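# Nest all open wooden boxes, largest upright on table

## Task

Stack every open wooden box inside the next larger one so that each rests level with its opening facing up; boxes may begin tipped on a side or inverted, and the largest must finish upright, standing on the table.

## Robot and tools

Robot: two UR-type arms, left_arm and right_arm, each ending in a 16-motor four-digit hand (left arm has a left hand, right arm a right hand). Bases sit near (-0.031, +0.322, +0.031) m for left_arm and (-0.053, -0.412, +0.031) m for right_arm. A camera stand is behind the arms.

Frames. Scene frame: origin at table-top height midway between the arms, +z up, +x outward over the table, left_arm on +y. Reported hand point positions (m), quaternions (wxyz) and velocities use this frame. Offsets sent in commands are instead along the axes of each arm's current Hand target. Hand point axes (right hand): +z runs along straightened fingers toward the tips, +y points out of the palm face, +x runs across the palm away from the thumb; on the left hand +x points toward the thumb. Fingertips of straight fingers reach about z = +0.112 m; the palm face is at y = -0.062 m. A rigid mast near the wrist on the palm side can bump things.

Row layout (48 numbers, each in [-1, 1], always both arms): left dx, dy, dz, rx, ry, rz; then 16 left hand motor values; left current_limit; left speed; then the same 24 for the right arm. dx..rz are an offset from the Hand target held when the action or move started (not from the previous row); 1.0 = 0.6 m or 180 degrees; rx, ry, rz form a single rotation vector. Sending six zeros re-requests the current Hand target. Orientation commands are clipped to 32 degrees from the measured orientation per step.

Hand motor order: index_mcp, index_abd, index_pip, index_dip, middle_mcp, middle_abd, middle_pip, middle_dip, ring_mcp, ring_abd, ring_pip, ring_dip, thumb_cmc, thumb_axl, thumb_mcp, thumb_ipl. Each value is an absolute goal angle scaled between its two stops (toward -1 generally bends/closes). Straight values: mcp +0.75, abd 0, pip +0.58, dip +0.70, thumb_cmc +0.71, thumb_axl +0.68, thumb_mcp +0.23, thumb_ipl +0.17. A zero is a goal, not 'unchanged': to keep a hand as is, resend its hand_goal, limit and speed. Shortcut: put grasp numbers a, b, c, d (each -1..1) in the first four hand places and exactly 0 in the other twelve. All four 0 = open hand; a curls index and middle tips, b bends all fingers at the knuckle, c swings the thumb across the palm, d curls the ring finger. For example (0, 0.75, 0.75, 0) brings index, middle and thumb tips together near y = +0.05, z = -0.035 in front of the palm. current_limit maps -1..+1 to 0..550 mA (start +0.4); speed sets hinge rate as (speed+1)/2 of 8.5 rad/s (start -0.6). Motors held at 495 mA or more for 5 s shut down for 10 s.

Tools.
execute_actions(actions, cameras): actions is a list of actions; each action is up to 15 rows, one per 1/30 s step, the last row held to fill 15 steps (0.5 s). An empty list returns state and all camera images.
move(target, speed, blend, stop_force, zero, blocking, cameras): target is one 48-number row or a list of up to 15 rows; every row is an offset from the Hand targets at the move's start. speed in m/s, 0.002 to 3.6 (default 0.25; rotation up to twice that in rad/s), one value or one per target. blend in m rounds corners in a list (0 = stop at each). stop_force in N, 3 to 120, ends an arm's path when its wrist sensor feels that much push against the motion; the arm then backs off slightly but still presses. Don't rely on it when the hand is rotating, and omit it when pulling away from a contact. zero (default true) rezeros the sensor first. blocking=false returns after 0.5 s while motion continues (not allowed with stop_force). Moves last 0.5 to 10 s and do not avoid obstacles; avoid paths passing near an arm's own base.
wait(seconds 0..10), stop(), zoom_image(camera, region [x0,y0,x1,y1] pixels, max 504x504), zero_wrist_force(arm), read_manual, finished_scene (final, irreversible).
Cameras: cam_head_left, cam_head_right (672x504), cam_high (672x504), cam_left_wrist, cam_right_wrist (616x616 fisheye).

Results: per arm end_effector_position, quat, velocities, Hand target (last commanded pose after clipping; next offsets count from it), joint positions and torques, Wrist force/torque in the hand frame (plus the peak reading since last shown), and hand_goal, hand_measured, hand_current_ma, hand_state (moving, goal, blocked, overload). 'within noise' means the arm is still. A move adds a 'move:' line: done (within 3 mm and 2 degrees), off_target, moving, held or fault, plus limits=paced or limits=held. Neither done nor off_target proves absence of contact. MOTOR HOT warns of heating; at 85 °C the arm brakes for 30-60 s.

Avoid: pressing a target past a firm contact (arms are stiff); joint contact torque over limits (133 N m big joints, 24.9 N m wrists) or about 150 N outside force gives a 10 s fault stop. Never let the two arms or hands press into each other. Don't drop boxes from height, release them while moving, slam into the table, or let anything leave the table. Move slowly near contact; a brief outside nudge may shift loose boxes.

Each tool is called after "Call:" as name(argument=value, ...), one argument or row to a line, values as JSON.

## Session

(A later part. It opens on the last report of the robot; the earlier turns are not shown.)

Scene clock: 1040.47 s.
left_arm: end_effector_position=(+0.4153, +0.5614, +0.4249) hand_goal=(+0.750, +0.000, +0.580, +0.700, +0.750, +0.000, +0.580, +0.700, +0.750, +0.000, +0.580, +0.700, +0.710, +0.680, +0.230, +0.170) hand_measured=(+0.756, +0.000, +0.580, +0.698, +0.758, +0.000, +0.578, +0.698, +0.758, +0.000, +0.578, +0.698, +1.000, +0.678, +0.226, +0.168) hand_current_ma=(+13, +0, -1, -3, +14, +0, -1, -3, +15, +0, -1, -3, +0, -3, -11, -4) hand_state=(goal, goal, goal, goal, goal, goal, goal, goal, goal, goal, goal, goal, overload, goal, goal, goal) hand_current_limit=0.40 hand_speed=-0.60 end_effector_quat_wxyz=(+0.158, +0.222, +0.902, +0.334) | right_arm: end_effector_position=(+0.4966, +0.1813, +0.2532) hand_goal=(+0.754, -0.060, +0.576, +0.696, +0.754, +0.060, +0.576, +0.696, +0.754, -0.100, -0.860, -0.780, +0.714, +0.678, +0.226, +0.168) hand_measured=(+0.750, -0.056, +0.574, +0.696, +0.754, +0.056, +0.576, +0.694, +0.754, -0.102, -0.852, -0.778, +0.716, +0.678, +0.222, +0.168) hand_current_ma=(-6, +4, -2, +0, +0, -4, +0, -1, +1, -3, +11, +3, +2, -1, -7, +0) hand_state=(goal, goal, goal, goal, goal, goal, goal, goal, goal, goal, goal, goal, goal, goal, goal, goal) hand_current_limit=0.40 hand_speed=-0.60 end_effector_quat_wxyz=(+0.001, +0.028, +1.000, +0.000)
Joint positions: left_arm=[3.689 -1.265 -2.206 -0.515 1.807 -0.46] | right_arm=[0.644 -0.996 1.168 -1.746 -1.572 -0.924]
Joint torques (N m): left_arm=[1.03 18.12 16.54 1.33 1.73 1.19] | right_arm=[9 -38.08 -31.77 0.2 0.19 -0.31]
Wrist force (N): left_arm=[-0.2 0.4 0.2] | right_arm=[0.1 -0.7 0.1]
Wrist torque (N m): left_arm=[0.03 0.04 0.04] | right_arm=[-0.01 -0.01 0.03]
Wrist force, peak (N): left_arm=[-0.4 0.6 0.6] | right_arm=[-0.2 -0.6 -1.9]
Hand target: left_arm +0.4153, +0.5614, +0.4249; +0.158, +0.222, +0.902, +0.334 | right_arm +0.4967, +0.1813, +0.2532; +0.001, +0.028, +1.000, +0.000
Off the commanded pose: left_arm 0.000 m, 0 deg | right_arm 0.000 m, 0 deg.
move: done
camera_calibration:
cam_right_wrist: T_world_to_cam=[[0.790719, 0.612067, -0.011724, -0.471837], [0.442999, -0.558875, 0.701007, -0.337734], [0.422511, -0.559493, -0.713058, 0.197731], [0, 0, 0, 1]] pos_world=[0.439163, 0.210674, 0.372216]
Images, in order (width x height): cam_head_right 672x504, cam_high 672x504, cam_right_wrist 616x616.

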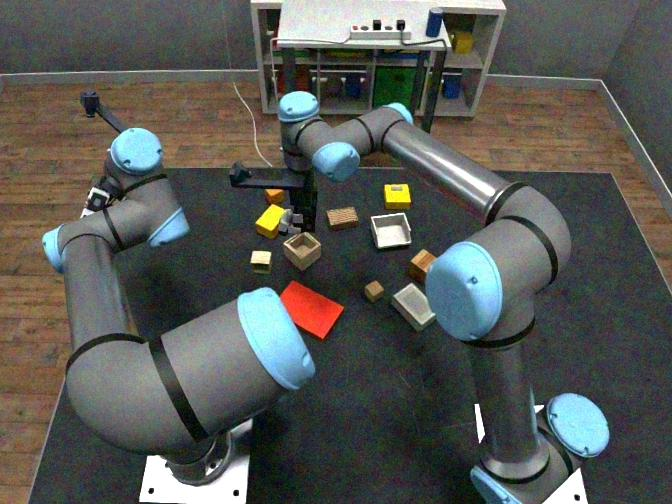

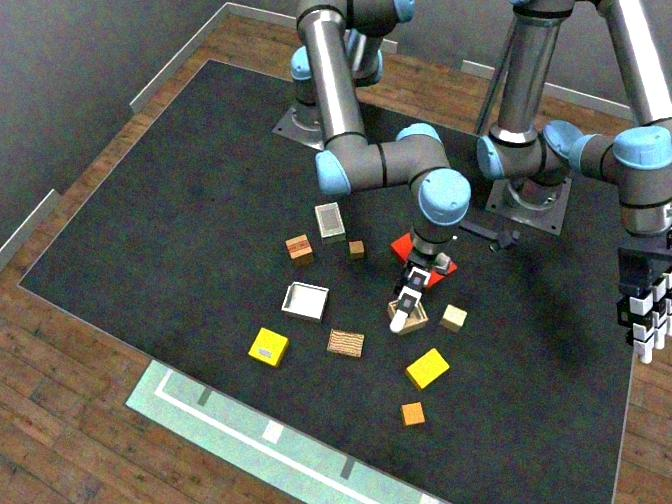

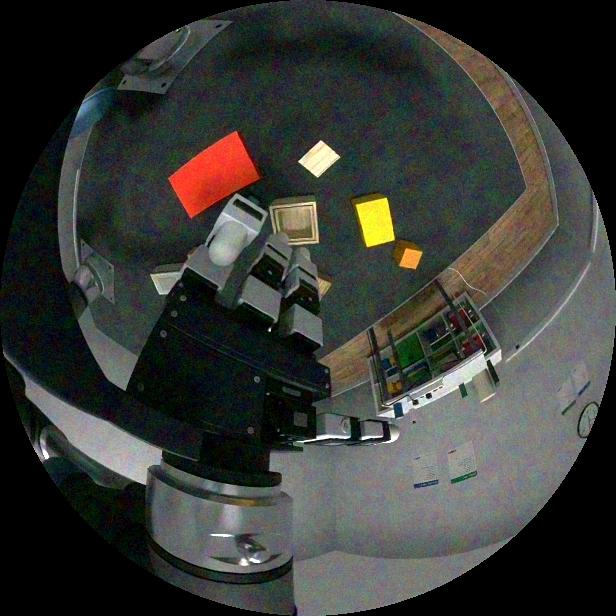

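Call:
move(
  target=[0,0,0,0,0,0, 0,0,0,0,0,0,0,0,0,0,0,0,0,0,0,0,0.4,-0.6, 0.2268,0.0097,0.0692,-0.1928,-0.1986,0.4804, 0.754,0.1,0.576,0.696,0.754,0,-0.86,-0.78,0.754,-0.1,0.576,0.696,0.714,0.678,0.226,0.168,0.4,-0.6],
  speed=0.3,
  cameras=["cam_right_wrist","cam_high","cam_head_right"],
)

Call:
zoom_image(
  camera="cam_right_wrist",
  region=[200, 130, 340, 270],
)

Call:
zoom_image(
  camera="cam_high",
  region=[390, 240, 510, 360],
)

Scene clock: 1080.83 s.
left_arm: end_effector_position=(+0.4153, +0.5614, +0.4249) hand_goal=(+0.750, +0.000, +0.580, +0.700, +0.750, +0.000, +0.580, +0.700, +0.750, +0.000, +0.580, +0.700, +0.710, +0.680, +0.230, +0.170) hand_measured=(+0.756, +0.000, +0.580, +0.698, +0.758, +0.000, +0.578, +0.698, +0.758, +0.000, +0.578, +0.698, +1.000, +0.678, +0.226, +0.168) hand_current_ma=(+13, +0, -1, -3, +14, +0, -1, -3, +15, +0, -1, -3, +0, -3, -11, -4) hand_state=(goal, goal, goal, goal, goal, goal, goal, goal, goal, goal, goal, goal, overload, goal, goal, goal) hand_current_limit=0.40 hand_speed=-0.60 end_effector_quat_wxyz=(+0.158, +0.222, +0.902, +0.334) | right_arm: end_effector_position=(+0.3791, +0.1931, +0.2170) hand_goal=(+0.754, +0.100, +0.576, +0.696, +0.754, +0.000, -0.860, -0.780, +0.754, -0.100, +0.576, +0.696, +0.714, +0.678, +0.226, +0.168) hand_measured=(+0.758, +0.096, +0.576, +0.696, +0.758, +0.002, -0.854, -0.778, +0.760, -0.102, +0.576, +0.694, +0.720, +0.678, +0.222, +0.168) hand_current_ma=(+7, -3, +0, +0, +6, +3, +7, +3, +8, -2, +0, -3, +9, -1, -7, +0) hand_state=(goal, goal, goal, goal, goal, goal, goal, goal, goal, goal, goal, goal, goal, goal, goal, goal) hand_current_limit=0.40 hand_speed=-0.60 end_effector_quat_wxyz=(+0.252, +0.612, +0.712, +0.233)
Joint positions: left_arm=[3.689 -1.265 -2.206 -0.515 1.807 -0.46] | right_arm=[1.075 -0.969 1.657 -2.696 -2.138 0.741]
Joint torques (N m): left_arm=[0.78 18.8 16.51 1.39 1.91 1.29] | right_arm=[-11 -50.31 -9.95 -4.82 1.32 0.71]
Wrist force (N): left_arm=[-0.2 0.4 0.5] | right_arm=[0.5 -2.0 -0.4]
Wrist torque (N m): left_arm=[-0.01 0.05 0.04] | right_arm=[0.10 0.10 -0.01]
Wrist force, peak (N): left_arm=[-0.6 0.6 0.3] | right_arm=[3.5 -5.6 0.4]
Hand target: left_arm +0.4153, +0.5614, +0.4249; +0.158, +0.222, +0.902, +0.334 | right_arm +0.3792, +0.1930, +0.2171; +0.252, +0.612, +0.712, +0.233 (not the last commanded pose)
Off the commanded pose: left_arm 0.000 m, 0 deg | right_arm 0.019 m, 14 deg.
move: held (right_arm; a check stopped the path); limits=held
pose unreachable (right arm): on one or more control steps of this call, first in action 0 (counted from 0), this arm could not follow its commanded pose, so it was not sent that pose on those steps. It may still have moved: this result reports where it is.
cause: moving toward the commanded pose would bring two parts of the arm too close to each other (joints 4 (wrist 1) to 6 (wrist 3) lie between them).
camera_calibration:
cam_right_wrist: T_world_to_cam=[[0.597177, -0.653544, 0.465038, -0.172344], [-0.794243, -0.562796, 0.228994, 0.318577], [0.112064, -0.506104, -0.855161, 0.366493], [0, 0, 0, 1]] pos_world=[0.314877, 0.252143, 0.320605]
Images, in order (width x height): cam_head_right 672x504, cam_high 672x504, cam_right_wrist 616x616.

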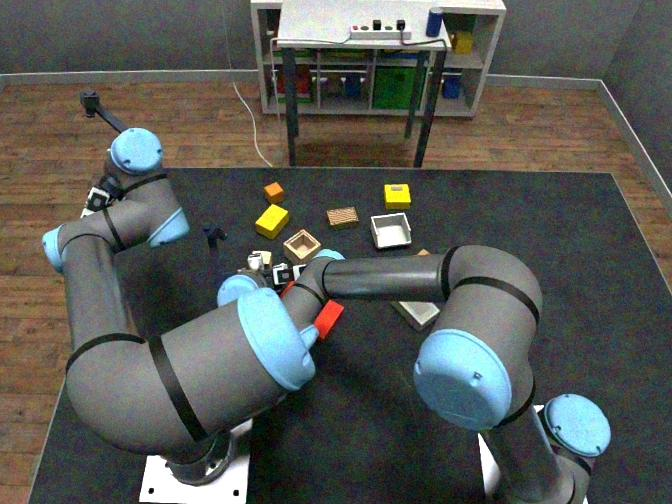

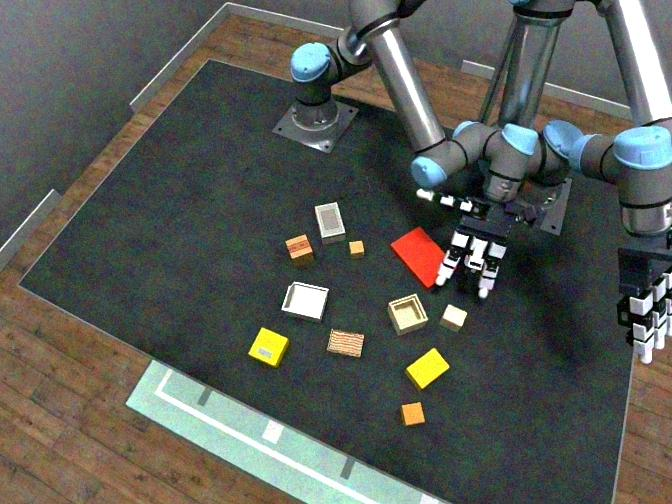

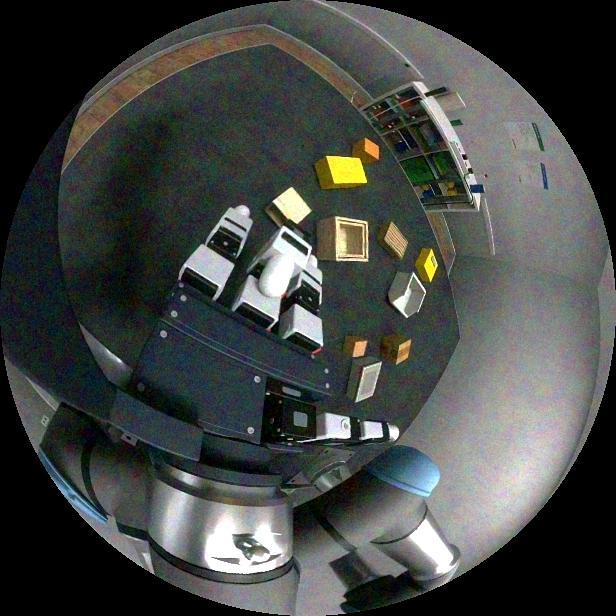

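Scaled by 3.600 from the camera's 616x616 image, which has a finer 880x880 frame.

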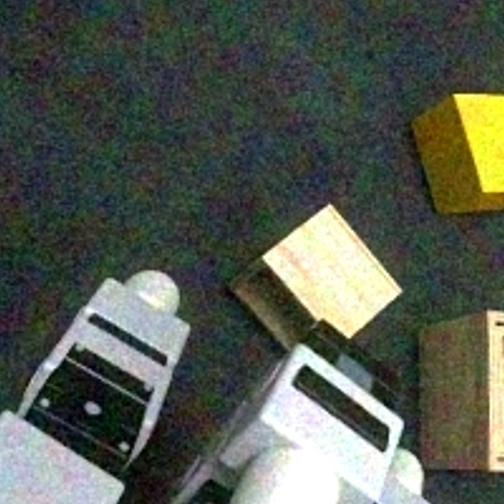

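Scaled by 4.200.

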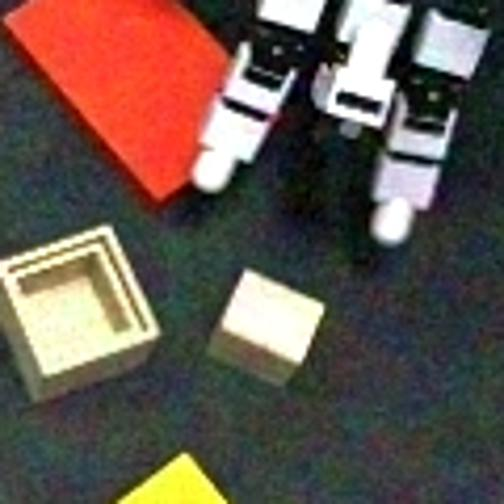

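Call:
move(
  target=[
    [0,0,0,0,0,0, 0,0,0,0,0,0,0,0,0,0,0,0,0,0,0,0,0.4,-0.6, 0.0585,0.0412,-0.0865,0.1645,0.1779,-0.4320, 0.754,0.1,0.576,0.696,0.754,0,-0.86,-0.78,0.754,-0.1,0.576,0.696,0.714,0.678,0.226,0.168,0.4,-0.6],
    [0,0,0,0,0,0, 0,0,0,0,0,0,0,0,0,0,0,0,0,0,0,0,0.4,-0.6, 0.1272,-0.2572,0.0487,0.0408,-0.0373,-0.9332, 0.754,0.1,0.576,0.696,0.754,0,-0.86,-0.78,0.754,-0.1,0.576,0.696,0.714,0.678,0.226,0.168,0.4,-0.6],
  ],
  speed=0.35,
  blend=[0.04,0],
  cameras=["cam_right_wrist","cam_high","cam_head_right"],
)

Call:
zoom_image(
  camera="cam_right_wrist",
  region=[200, 130, 340, 270],
)

Call:
zoom_image(
  camera="cam_high",
  region=[390, 240, 510, 360],
)

Scene clock: 1130.13 s.
left_arm: end_effector_position=(+0.4153, +0.5614, +0.4249) hand_goal=(+0.750, +0.000, +0.580, +0.700, +0.750, +0.000, +0.580, +0.700, +0.750, +0.000, +0.580, +0.700, +0.710, +0.680, +0.230, +0.170) hand_measured=(+0.756, +0.000, +0.580, +0.698, +0.758, +0.000, +0.578, +0.698, +0.758, +0.000, +0.578, +0.698, +1.000, +0.678, +0.226, +0.168) hand_current_ma=(+13, +0, -1, -3, +14, +0, -1, -3, +15, +0, -1, -3, +0, -3, -11, -4) hand_state=(goal, goal, goal, goal, goal, goal, goal, goal, goal, goal, goal, goal, overload, goal, goal, goal) hand_current_limit=0.40 hand_speed=-0.60 end_effector_quat_wxyz=(+0.158, +0.222, +0.902, +0.334) | right_arm: end_effector_position=(+0.2775, +0.2459, +0.1016) hand_goal=(+0.754, +0.100, +0.576, +0.696, +0.754, +0.000, -0.860, -0.780, +0.754, -0.100, +0.576, +0.696, +0.714, +0.678, +0.226, +0.168) hand_measured=(+0.748, +0.098, +0.574, +0.696, +0.750, +0.002, -0.854, -0.778, +0.746, -0.102, +0.574, +0.694, +0.706, +0.678, +0.222, +0.168) hand_current_ma=(-11, -3, -1, +0, -4, +3, +7, +3, -14, -1, -1, -3, -11, -1, -7, +0) hand_state=(goal, goal, goal, goal, goal, goal, goal, goal, goal, goal, goal, goal, goal, goal, goal, goal) hand_current_limit=0.40 hand_speed=-0.60 end_effector_quat_wxyz=(+0.245, -0.593, +0.719, -0.269)
Joint positions: left_arm=[3.689 -1.265 -2.206 -0.515 1.807 -0.46] | right_arm=[1.081 -0.902 1.537 -2.551 -2.244 -2.045]
Joint torques (N m): left_arm=[1.36 18.79 16.69 1.29 1.86 1.23] | right_arm=[-9.69 -52.75 -27.7 -1.51 1.27 -0.39]
Wrist force (N): left_arm=[-0.3 0.1 0.5] | right_arm=[0.6 0.6 0.1]
Wrist torque (N m): left_arm=[-0.04 0.07 0.04] | right_arm=[-0.10 0.00 0.12]
Wrist force, peak (N): left_arm=[-0.4 0.7 0.3] | right_arm=[0.0 7.3 1.3]
Hand target: left_arm +0.4153, +0.5614, +0.4249; +0.158, +0.222, +0.902, +0.334 | right_arm +0.2776, +0.2459, +0.1016; +0.245, -0.593, +0.719, -0.269 (not the last commanded pose)
Off the commanded pose: left_arm 0.000 m, 0 deg | right_arm 0.013 m, 6 deg.
move: held (right_arm; a check stopped the path); limits=held
pose unreachable (right arm): on one or more control steps of this call, first in action 0 (counted from 0), this arm could not follow its commanded pose, so it was not sent that pose on those steps. It may still have moved: this result reports where it is.
cause: moving toward the commanded pose would bring a part of the arm too close to another arm (a part of this arm just beyond joint 4 (wrist 1) and a part of the left arm just beyond its joint 2 (shoulder lift), 15 mm apart when this arm was first held).
camera_calibration:
cam_right_wrist: T_world_to_cam=[[-0.329285, 0.841149, -0.428999, -0.0430059], [-0.000989224, 0.454029, 0.890986, -0.243346], [0.94423, 0.293813, -0.148673, -0.193622], [0, 0, 0, 1]] pos_world=[0.168422, 0.203549, 0.169582]
Images, in order (width x height): cam_head_right 672x504, cam_high 672x504, cam_right_wrist 616x616.

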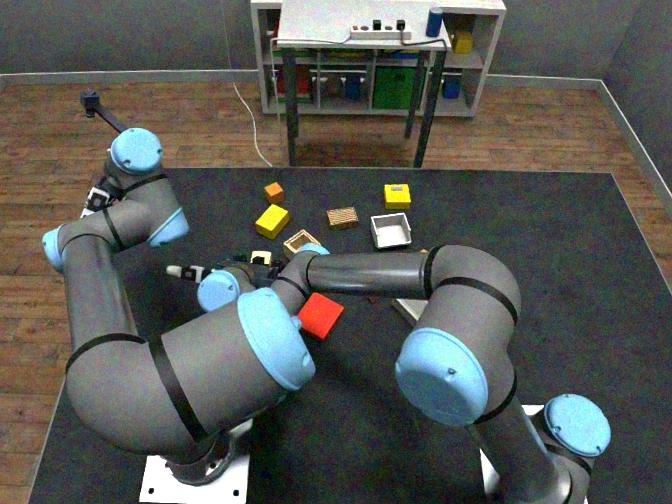

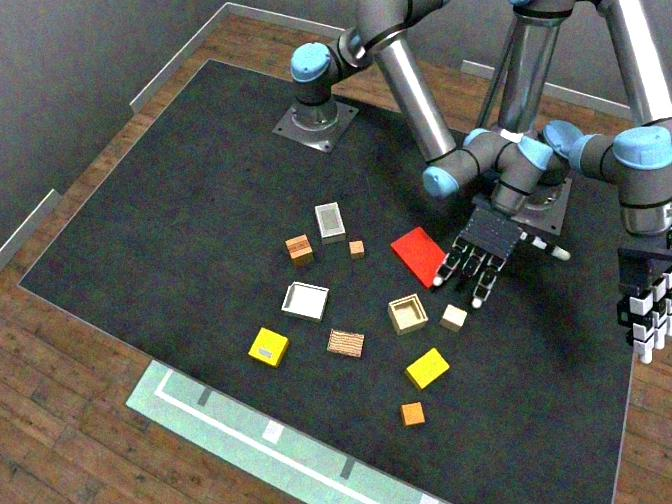

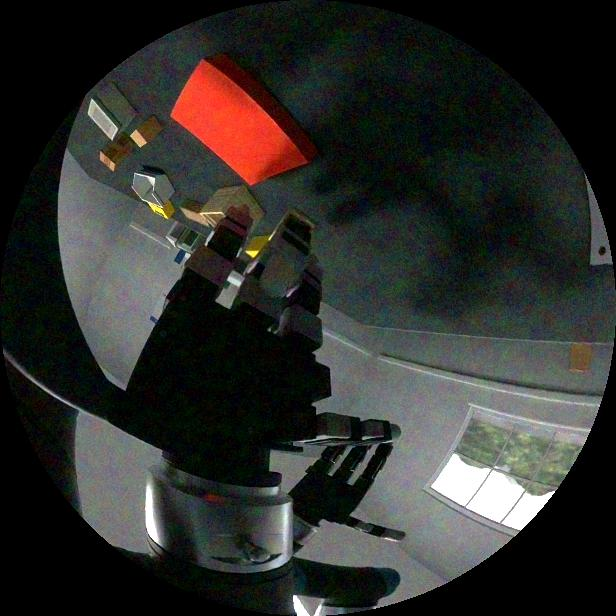

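Scaled by 3.600 from the camera's 616x616 image, which has a finer 880x880 frame.

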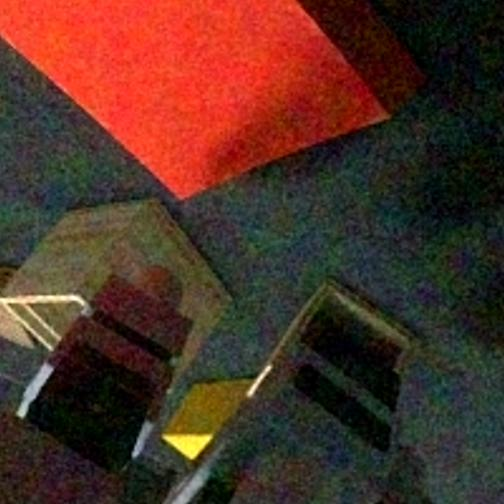

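Scaled by 4.200.

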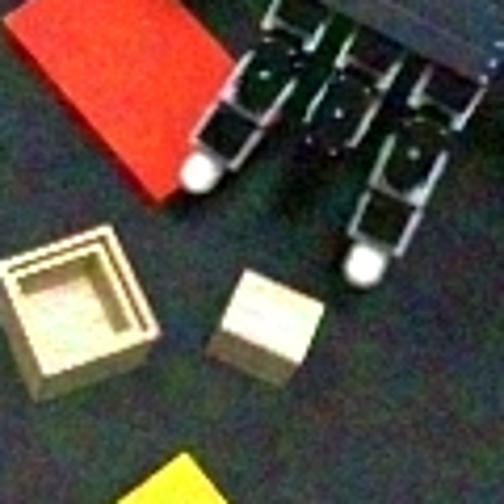

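Call:
move(
  target=[0,0,0,0,0,0, 0,0,0,0,0,0,0,0,0,0,0,0,0,0,0,0,0.4,-0.6, -0.0225,-0.2357,-0.028,-0.2364,-0.0009,-0.0321, 0.754,0.1,0.576,0.696,0.754,0,-0.86,-0.78,0.754,-0.1,0.576,0.696,0.714,0.678,0.226,0.168,0.4,-0.6],
  speed=0.25,
  cameras=["cam_right_wrist","cam_high"],
)

Call:
zoom_image(
  camera="cam_right_wrist",
  region=[200, 150, 320, 270],
)

Call:
zoom_image(
  camera="cam_high",
  region=[390, 240, 510, 360],
)

Scene clock: 1172.40 s.
left_arm: end_effector_position=(+0.4153, +0.5614, +0.4249) hand_goal=(+0.750, +0.000, +0.580, +0.700, +0.750, +0.000, +0.580, +0.700, +0.750, +0.000, +0.580, +0.700, +0.710, +0.680, +0.230, +0.170) hand_measured=(+0.756, +0.000, +0.580, +0.698, +0.758, +0.000, +0.578, +0.698, +0.758, +0.000, +0.578, +0.698, +1.000, +0.678, +0.226, +0.168) hand_current_ma=(+13, +0, -1, -3, +14, +0, -1, -3, +15, +0, -1, -3, +0, -3, -11, -4) hand_state=(goal, goal, goal, goal, goal, goal, goal, goal, goal, goal, goal, goal, overload, goal, goal, goal) hand_current_limit=0.40 hand_speed=-0.60 end_effector_quat_wxyz=(+0.158, +0.222, +0.902, +0.334) | right_arm: end_effector_position=(+0.3707, +0.2393, +0.2101) hand_goal=(+0.754, +0.100, +0.576, +0.696, +0.754, +0.000, -0.860, -0.780, +0.754, -0.100, +0.576, +0.696, +0.714, +0.678, +0.226, +0.168) hand_measured=(+0.750, +0.098, +0.574, +0.696, +0.752, +0.002, -0.854, -0.778, +0.750, -0.102, +0.574, +0.694, +0.712, +0.678, +0.222, +0.168) hand_current_ma=(-5, -3, -1, +0, -1, +3, +7, +3, -7, -1, -1, -3, -2, -1, -7, +0) hand_state=(goal, goal, goal, goal, goal, goal, goal, goal, goal, goal, goal, goal, goal, goal, goal, goal) hand_current_limit=0.40 hand_speed=-0.60 end_effector_quat_wxyz=(+0.000, +0.676, -0.737, +0.001)
Joint positions: left_arm=[3.689 -1.265 -2.206 -0.515 1.807 -0.46] | right_arm=[0.774 -0.78 0.913 -1.705 -1.572 -2.336]
Joint torques (N m): left_arm=[-0.96 17.83 16.23 1.22 1.71 1.25] | right_arm=[1.68 -48.18 -32.21 0.2 2.03 -0.32]
Wrist force (N): left_arm=[-0.6 0.5 0.1] | right_arm=[0.2 -0.8 0.0]
Wrist torque (N m): left_arm=[0.03 0.10 0.01] | right_arm=[-0.03 -0.02 0.00]
Wrist force, peak (N): left_arm=[-0.5 0.7 0.0] | right_arm=[0.8 2.3 -0.5]
Hand target: left_arm +0.4153, +0.5614, +0.4249; +0.158, +0.222, +0.902, +0.334 | right_arm +0.3707, +0.2393, +0.2101; +0.000, +0.676, -0.737, +0.001
Off the commanded pose: left_arm 0.000 m, 0 deg | right_arm 0.000 m, 0 deg.
move: done
camera_calibration:
cam_right_wrist: T_world_to_cam=[[-0.58863, 0.808254, -0.0154954, 0.0569521], [0.570249, 0.428731, 0.700718, -0.502677], [0.573002, 0.403628, -0.71327, -0.0335224], [0, 0, 0, 1]] pos_world=[0.339383, 0.183012, 0.329207]
Images, in order (width x height): cam_high 672x504, cam_right_wrist 616x616.

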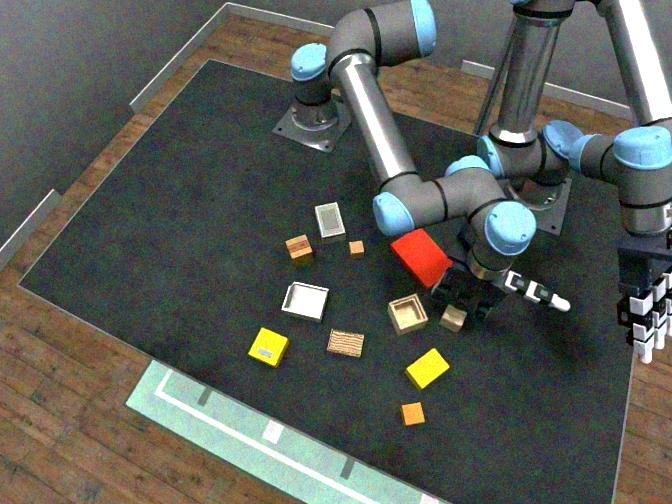

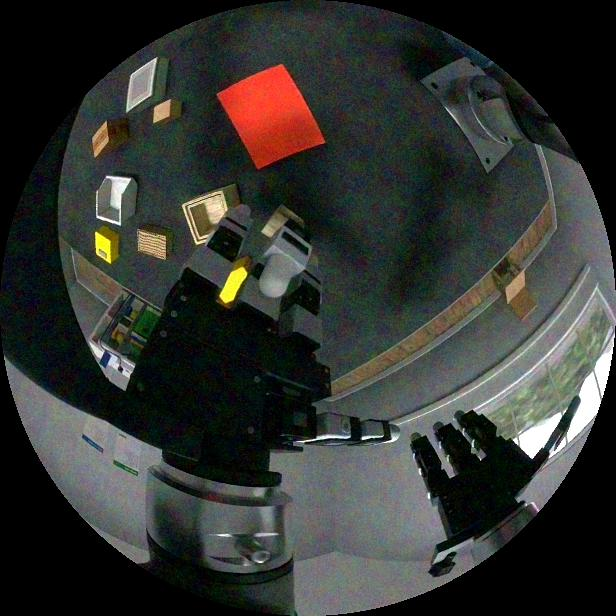

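Scaled by 4.200 from the camera's 616x616 image, which has a finer 880x880 frame.

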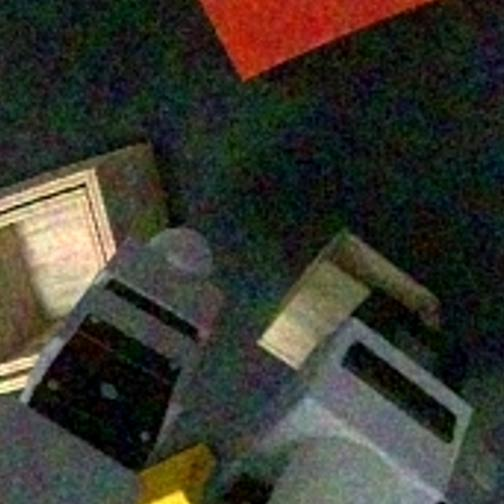

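Scaled by 4.200.

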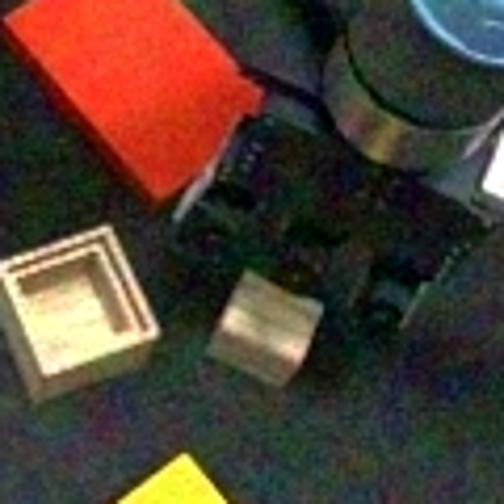

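Call:
move(
  target=[0,0,0,0,0,0, 0,0,0,0,0,0,0,0,0,0,0,0,0,0,0,0,0.4,-0.6, 0,0,0.0633,0,0,0, 0.754,0.1,0.576,0.696,0.754,0,-0.86,-0.78,0.754,-0.1,0.576,0.696,0.714,0.678,0.226,0.168,0.4,-0.6],
  speed=0.15,
  cameras=["cam_right_wrist","cam_high","cam_head_right","cam_head_left"],
)

Call:
zoom_image(
  camera="cam_right_wrist",
  region=[220, 170, 320, 270],
)

Call:
zoom_image(
  camera="cam_high",
  region=[410, 260, 500, 350],
)

Call:
zoom_image(
  camera="cam_head_left",
  region=[220, 210, 310, 300],
)

Scene clock: 1193.83 s.
left_arm: end_effector_position=(+0.4153, +0.5614, +0.4249) hand_goal=(+0.750, +0.000, +0.580, +0.700, +0.750, +0.000, +0.580, +0.700, +0.750, +0.000, +0.580, +0.700, +0.710, +0.680, +0.230, +0.170) hand_measured=(+0.756, +0.000, +0.580, +0.698, +0.758, +0.000, +0.578, +0.698, +0.758, +0.000, +0.578, +0.698, +1.000, +0.678, +0.226, +0.168) hand_current_ma=(+13, +0, -1, -3, +14, +0, -1, -3, +15, +0, -1, -3, +0, -3, -11, -4) hand_state=(goal, goal, goal, goal, goal, goal, goal, goal, goal, goal, goal, goal, overload, goal, goal, goal) hand_current_limit=0.40 hand_speed=-0.60 end_effector_quat_wxyz=(+0.158, +0.222, +0.902, +0.334) | right_arm: end_effector_position=(+0.3707, +0.2392, +0.1721) hand_goal=(+0.754, +0.100, +0.576, +0.696, +0.754, +0.000, -0.860, -0.780, +0.754, -0.100, +0.576, +0.696, +0.714, +0.678, +0.226, +0.168) hand_measured=(+0.750, +0.098, +0.574, +0.696, +0.752, +0.002, -0.854, -0.778, +0.750, -0.102, +0.574, +0.694, +0.712, +0.678, +0.222, +0.168) hand_current_ma=(-5, -3, -1, +0, -1, +3, +7, +3, -7, -1, -1, -3, -2, -1, -7, +0) hand_state=(goal, goal, goal, goal, goal, goal, goal, goal, goal, goal, goal, goal, goal, goal, goal, goal) hand_current_limit=0.40 hand_speed=-0.60 end_effector_quat_wxyz=(+0.000, +0.676, -0.737, +0.001)
Joint positions: left_arm=[3.689 -1.265 -2.206 -0.515 1.807 -0.46] | right_arm=[0.774 -0.761 0.977 -1.788 -1.572 -2.336]
Joint torques (N m): left_arm=[-0.98 18.59 17.03 1.21 1.96 1.28] | right_arm=[-7.51 -59.85 -27.17 -0.83 0.78 0.29]
Wrist force (N): left_arm=[-0.5 0.5 0.2] | right_arm=[0.1 -1.1 0.2]
Wrist torque (N m): left_arm=[0.04 0.08 0.02] | right_arm=[-0.09 0.00 -0.02]
Wrist force, peak (N): left_arm=[-0.7 0.3 0.4] | right_arm=[0.4 -0.8 1.2]
Hand target: left_arm +0.4153, +0.5614, +0.4249; +0.158, +0.222, +0.902, +0.334 | right_arm +0.3707, +0.2392, +0.1721; +0.000, +0.676, -0.737, +0.001
Off the commanded pose: left_arm 0.000 m, 0 deg | right_arm 0.000 m, 0 deg.
move: done
camera_calibration:
cam_right_wrist: T_world_to_cam=[[-0.588713, 0.808196, -0.0153422, 0.0563572], [0.570448, 0.428828, 0.700496, -0.47607], [0.572718, 0.403639, -0.713491, -0.0604672], [0, 0, 0, 1]] pos_world=[0.339382, 0.183012, 0.291207]
Images, in order (width x height): cam_head_left 672x504, cam_head_right 672x504, cam_high 672x504, cam_right_wrist 616x616.

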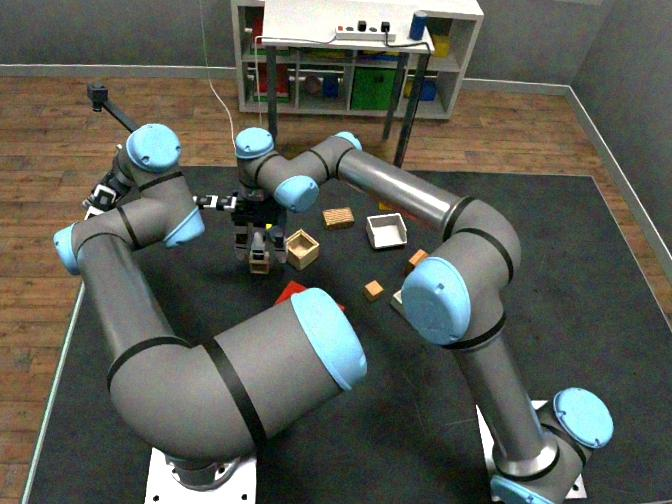

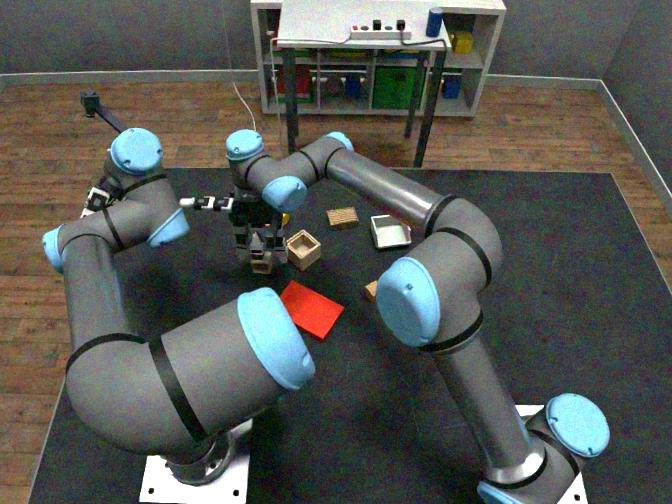

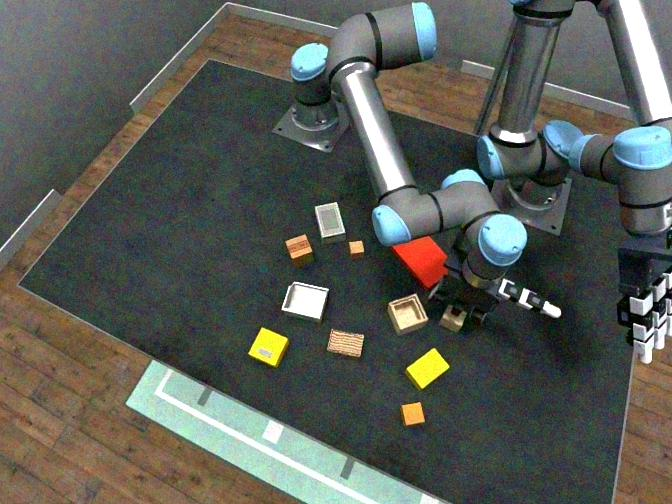

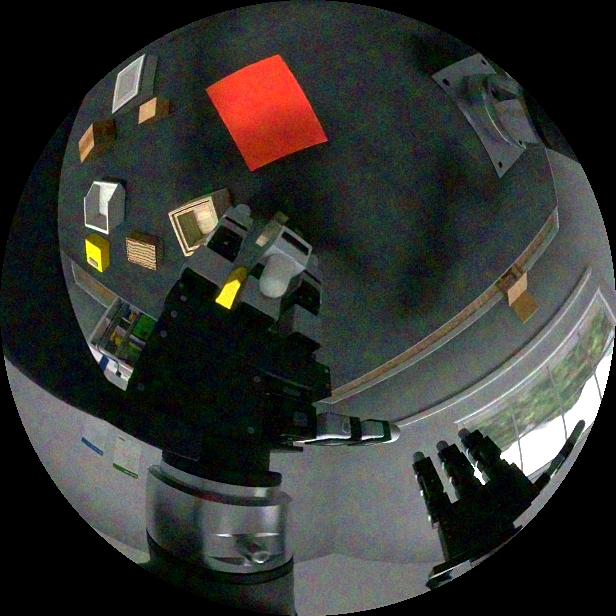

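Scaled by 5.040 from the camera's 616x616 image, which has a finer 880x880 frame.

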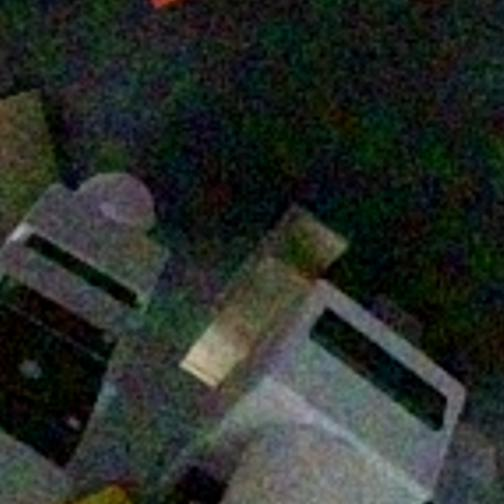

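Scaled by 5.600.

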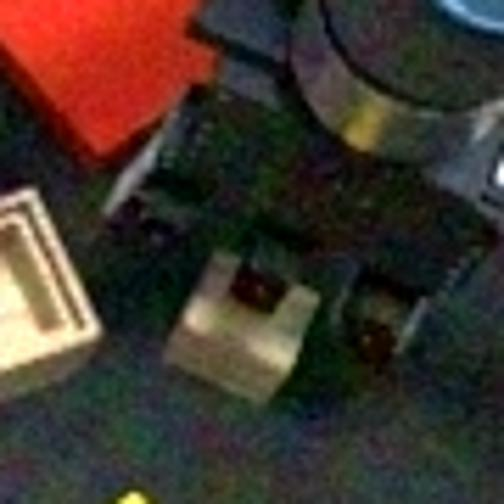

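Scaled by 5.600.

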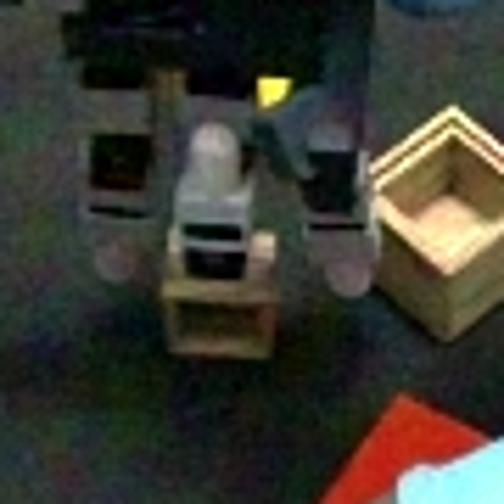

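Call:
move(
  target=[
    [0,0,0,0,0,0, 0,0,0,0,0,0,0,0,0,0,0,0,0,0,0,0,0.4,-0.6, -0.0103,-0.0075,0.0458,0,0,0, 0.754,0.1,0.576,0.696,0.754,0,-0.86,-0.78,0.754,-0.1,0.576,0.696,0.714,0.678,0.226,0.168,0.4,-0.6],
    [0,0,0,0,0,0, 0,0,0,0,0,0,0,0,0,0,0,0,0,0,0,0,0.4,-0.6, -0.0103,-0.0075,0.0458,0,0,0, 0.754,-0.28,0.576,0.696,0.754,0,-0.86,-0.78,0.754,0.28,0.576,0.696,0.714,0.678,0.226,0.168,0.4,-0.88],
  ],
  speed=0.1,
  cameras=["cam_right_wrist","cam_high","cam_head_left"],
)

Call:
zoom_image(
  camera="cam_right_wrist",
  region=[220, 170, 320, 270],
)

Call:
zoom_image(
  camera="cam_head_left",
  region=[220, 210, 310, 300],
)

Scene clock: 1213.63 s.
left_arm: end_effector_position=(+0.4153, +0.5614, +0.4249) hand_goal=(+0.750, +0.000, +0.580, +0.700, +0.750, +0.000, +0.580, +0.700, +0.750, +0.000, +0.580, +0.700, +0.710, +0.680, +0.230, +0.170) hand_measured=(+0.756, +0.000, +0.580, +0.698, +0.758, +0.000, +0.578, +0.698, +0.758, +0.000, +0.578, +0.698, +1.000, +0.678, +0.226, +0.168) hand_current_ma=(+13, +0, -1, -3, +14, +0, -1, -3, +15, +0, -1, -3, +0, -3, -11, -4) hand_state=(goal, goal, goal, goal, goal, goal, goal, goal, goal, goal, goal, goal, overload, goal, goal, goal) hand_current_limit=0.40 hand_speed=-0.60 end_effector_quat_wxyz=(+0.158, +0.222, +0.902, +0.334) | right_arm: end_effector_position=(+0.3758, +0.2450, +0.1446) hand_goal=(+0.754, -0.280, +0.576, +0.696, +0.754, +0.000, -0.860, -0.780, +0.754, +0.280, +0.576, +0.696, +0.714, +0.678, +0.226, +0.168) hand_measured=(+0.750, -0.120, +0.574, +0.696, +0.752, +0.002, -0.854, -0.778, +0.750, +0.116, +0.574, +0.694, +0.712, +0.678, +0.222, +0.168) hand_current_ma=(-5, +384, -1, +0, -1, +3, +7, +3, -7, -385, -1, -3, -2, -1, -7, +0) hand_state=(goal, blocked, goal, goal, goal, goal, goal, goal, goal, blocked, goal, goal, goal, goal, goal, goal) hand_current_limit=0.40 hand_speed=-0.88 end_effector_quat_wxyz=(+0.000, +0.676, -0.737, +0.001)
Joint positions: left_arm=[3.689 -1.265 -2.206 -0.515 1.807 -0.46] | right_arm=[0.776 -0.721 0.977 -1.827 -1.572 -2.335]
Joint torques (N m): left_arm=[-1.11 18.79 17.64 1.53 1.84 1.06] | right_arm=[6.19 -60.65 -22.89 0.15 0.76 -0.12]
Wrist force (N): left_arm=[0.0 0.2 0.1] | right_arm=[0.3 -0.9 0.3]
Wrist torque (N m): left_arm=[-0.01 0.01 0.07] | right_arm=[-0.09 -0.04 -0.01]
Wrist force, peak (N): left_arm=[-0.4 0.7 -0.1] | right_arm=[0.2 -0.9 1.1]
Hand target: left_arm +0.4153, +0.5614, +0.4249; +0.158, +0.222, +0.902, +0.334 | right_arm +0.3758, +0.2450, +0.1446; +0.000, +0.676, -0.737, +0.001
Off the commanded pose: left_arm 0.000 m, 0 deg | right_arm 0.000 m, 0 deg.
move: done
camera_calibration:
cam_right_wrist: T_world_to_cam=[[-0.588711, 0.808199, -0.0153115, 0.0543232], [0.570365, 0.428741, 0.700618, -0.462217], [0.572803, 0.403728, -0.713372, -0.085316], [0, 0, 0, 1]] pos_world=[0.344482, 0.188712, 0.263807]
Images, in order (width x height): cam_head_left 672x504, cam_high 672x504, cam_right_wrist 616x616.

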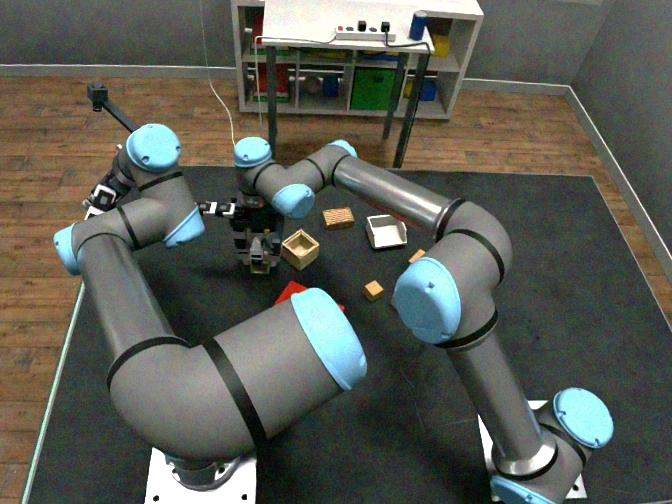

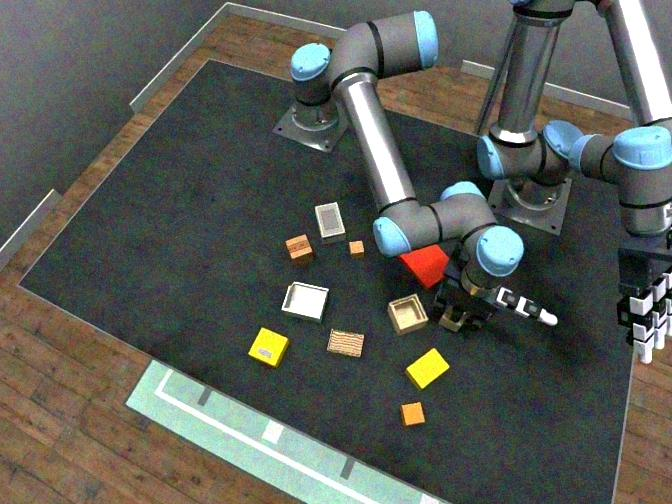

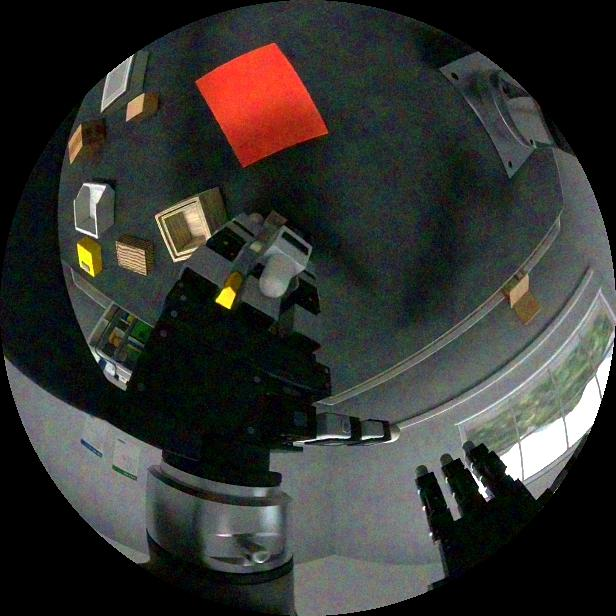

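Scaled by 5.040 from the camera's 616x616 image, which has a finer 880x880 frame.

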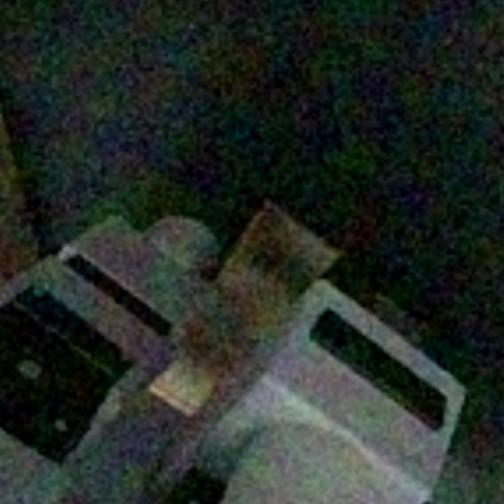

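Scaled by 5.600.

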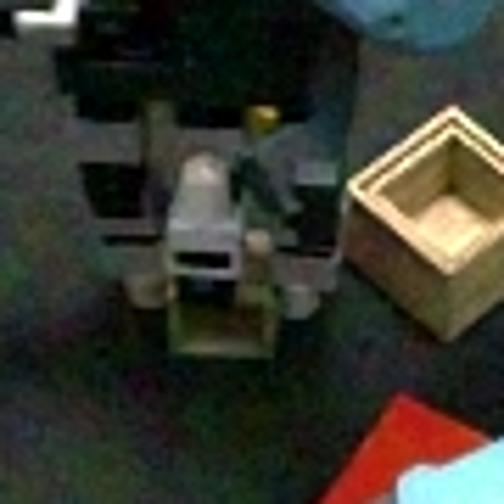

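Call:
move(
  target=[0,0,0,0,0,0, 0,0,0,0,0,0,0,0,0,0,0,0,0,0,0,0,0.4,-0.6, 0,0,-0.15,0,0,0, 0.754,-0.28,0.576,0.696,0.754,0,-0.86,-0.78,0.754,0.28,0.576,0.696,0.714,0.678,0.226,0.168,0.4,-0.88],
  speed=0.12,
  cameras=["cam_right_wrist","cam_high","cam_head_left"],
)

Call:
zoom_image(
  camera="cam_right_wrist",
  region=[220, 170, 320, 270],
)

Call:
zoom_image(
  camera="cam_head_left",
  region=[220, 200, 310, 290],
)

Call:
zoom_image(
  camera="cam_high",
  region=[410, 260, 500, 350],
)

Scene clock: 1219.60 s.
left_arm: end_effector_position=(+0.4153, +0.5614, +0.4249) hand_goal=(+0.750, +0.000, +0.580, +0.700, +0.750, +0.000, +0.580, +0.700, +0.750, +0.000, +0.580, +0.700, +0.710, +0.680, +0.230, +0.170) hand_measured=(+0.756, +0.000, +0.580, +0.698, +0.758, +0.000, +0.578, +0.698, +0.758, +0.000, +0.578, +0.698, +1.000, +0.678, +0.226, +0.168) hand_current_ma=(+13, +0, -1, -3, +14, +0, -1, -3, +15, +0, -1, -3, +0, -3, -11, -4) hand_state=(goal, goal, goal, goal, goal, goal, goal, goal, goal, goal, goal, goal, overload, goal, goal, goal) hand_current_limit=0.40 hand_speed=-0.60 end_effector_quat_wxyz=(+0.158, +0.222, +0.902, +0.334) | right_arm: end_effector_position=(+0.3756, +0.2451, +0.2346) hand_goal=(+0.754, -0.280, +0.576, +0.696, +0.754, +0.000, -0.860, -0.780, +0.754, +0.280, +0.576, +0.696, +0.714, +0.678, +0.226, +0.168) hand_measured=(+0.752, -0.120, +0.574, +0.696, +0.752, +0.002, -0.854, -0.778, +0.750, +0.116, +0.574, +0.694, +0.712, +0.678, +0.222, +0.168) hand_current_ma=(-3, +385, -1, +0, -1, +3, +7, +3, -7, -385, -1, -3, -2, -1, -7, +0) hand_state=(goal, blocked, goal, goal, goal, goal, goal, goal, goal, blocked, goal, goal, goal, goal, goal, goal) hand_current_limit=0.40 hand_speed=-0.88 end_effector_quat_wxyz=(+0.000, +0.676, -0.737, +0.001)
Joint positions: left_arm=[3.689 -1.265 -2.206 -0.515 1.807 -0.46] | right_arm=[0.776 -0.763 0.821 -1.629 -1.572 -2.334]
Joint torques (N m): left_arm=[-1.4 17.77 16.29 1.19 1.71 1.32] | right_arm=[9.76 -48.57 -27.03 -1.23 -1.05 -0.13]
Wrist force (N): left_arm=[-0.4 0.4 0.0] | right_arm=[0.5 -0.6 0.5]
Wrist torque (N m): left_arm=[0.03 0.06 0.03] | right_arm=[-0.05 -0.07 0.03]
Wrist force, peak (N): left_arm=[-0.5 0.6 0.3] | right_arm=[0.2 -0.8 2.2]
Hand target: left_arm +0.4153, +0.5614, +0.4249; +0.158, +0.222, +0.902, +0.334 | right_arm +0.3757, +0.2451, +0.2346; +0.000, +0.676, -0.737, +0.001
Off the commanded pose: left_arm 0.000 m, 0 deg | right_arm 0.000 m, 0 deg.
move: done
camera_calibration:
cam_right_wrist: T_world_to_cam=[[-0.588665, 0.808233, -0.015256, 0.0555178], [0.570413, 0.428676, 0.700618, -0.525193], [0.572803, 0.403727, -0.713373, -0.0211662], [0, 0, 0, 1]] pos_world=[0.344382, 0.188812, 0.353707]
Images, in order (width x height): cam_head_left 672x504, cam_high 672x504, cam_right_wrist 616x616.

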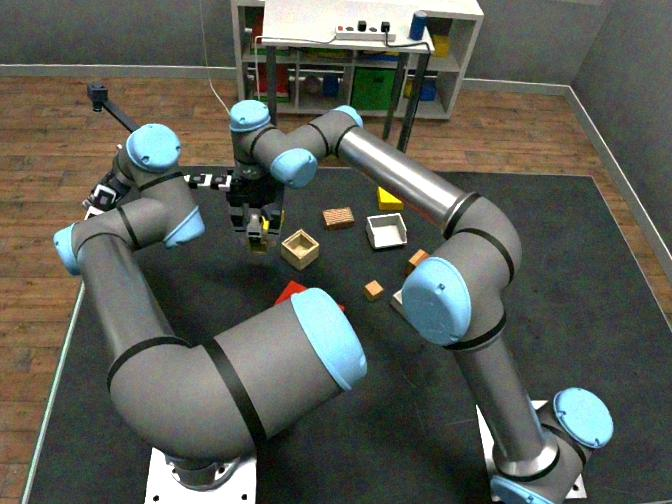

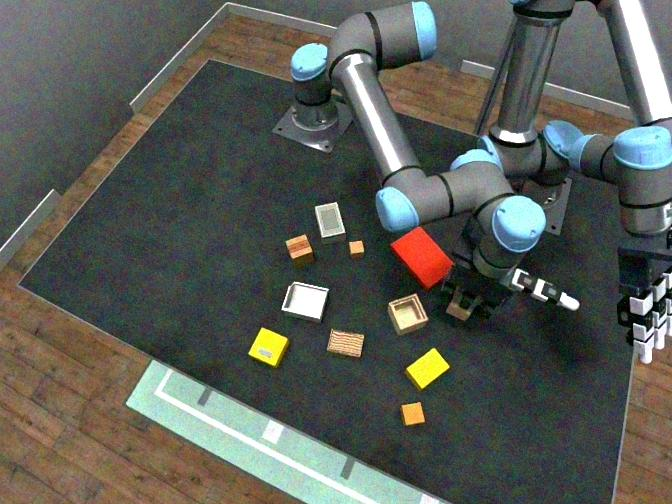

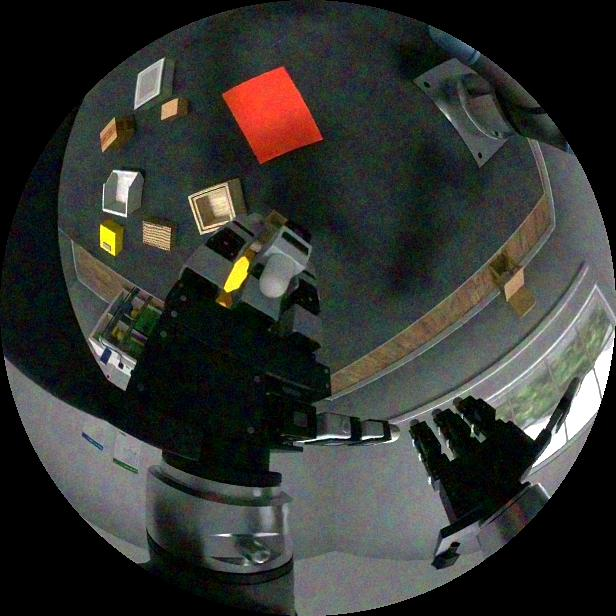

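Scaled by 5.040 from the camera's 616x616 image, which has a finer 880x880 frame.

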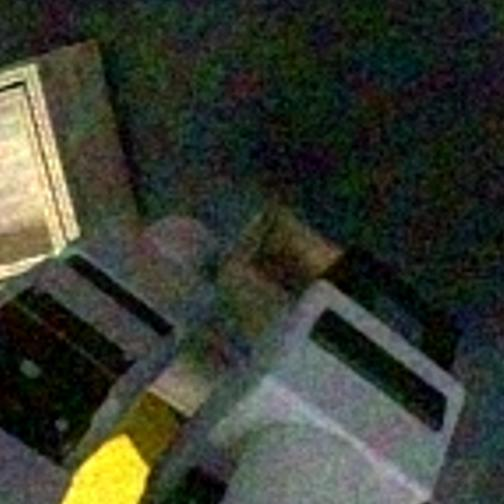

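Scaled by 5.600.

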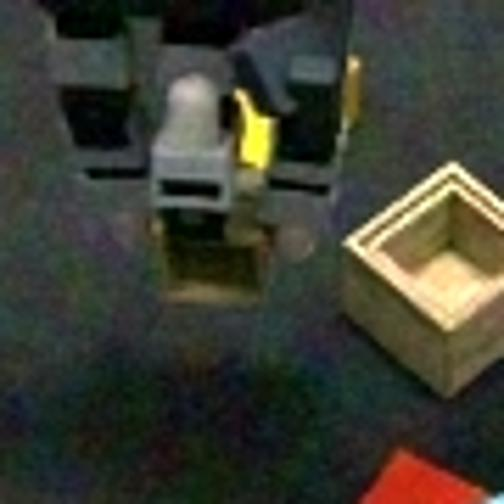

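Scaled by 5.600.

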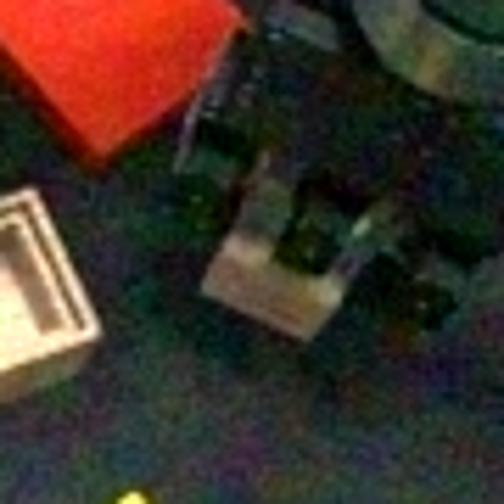

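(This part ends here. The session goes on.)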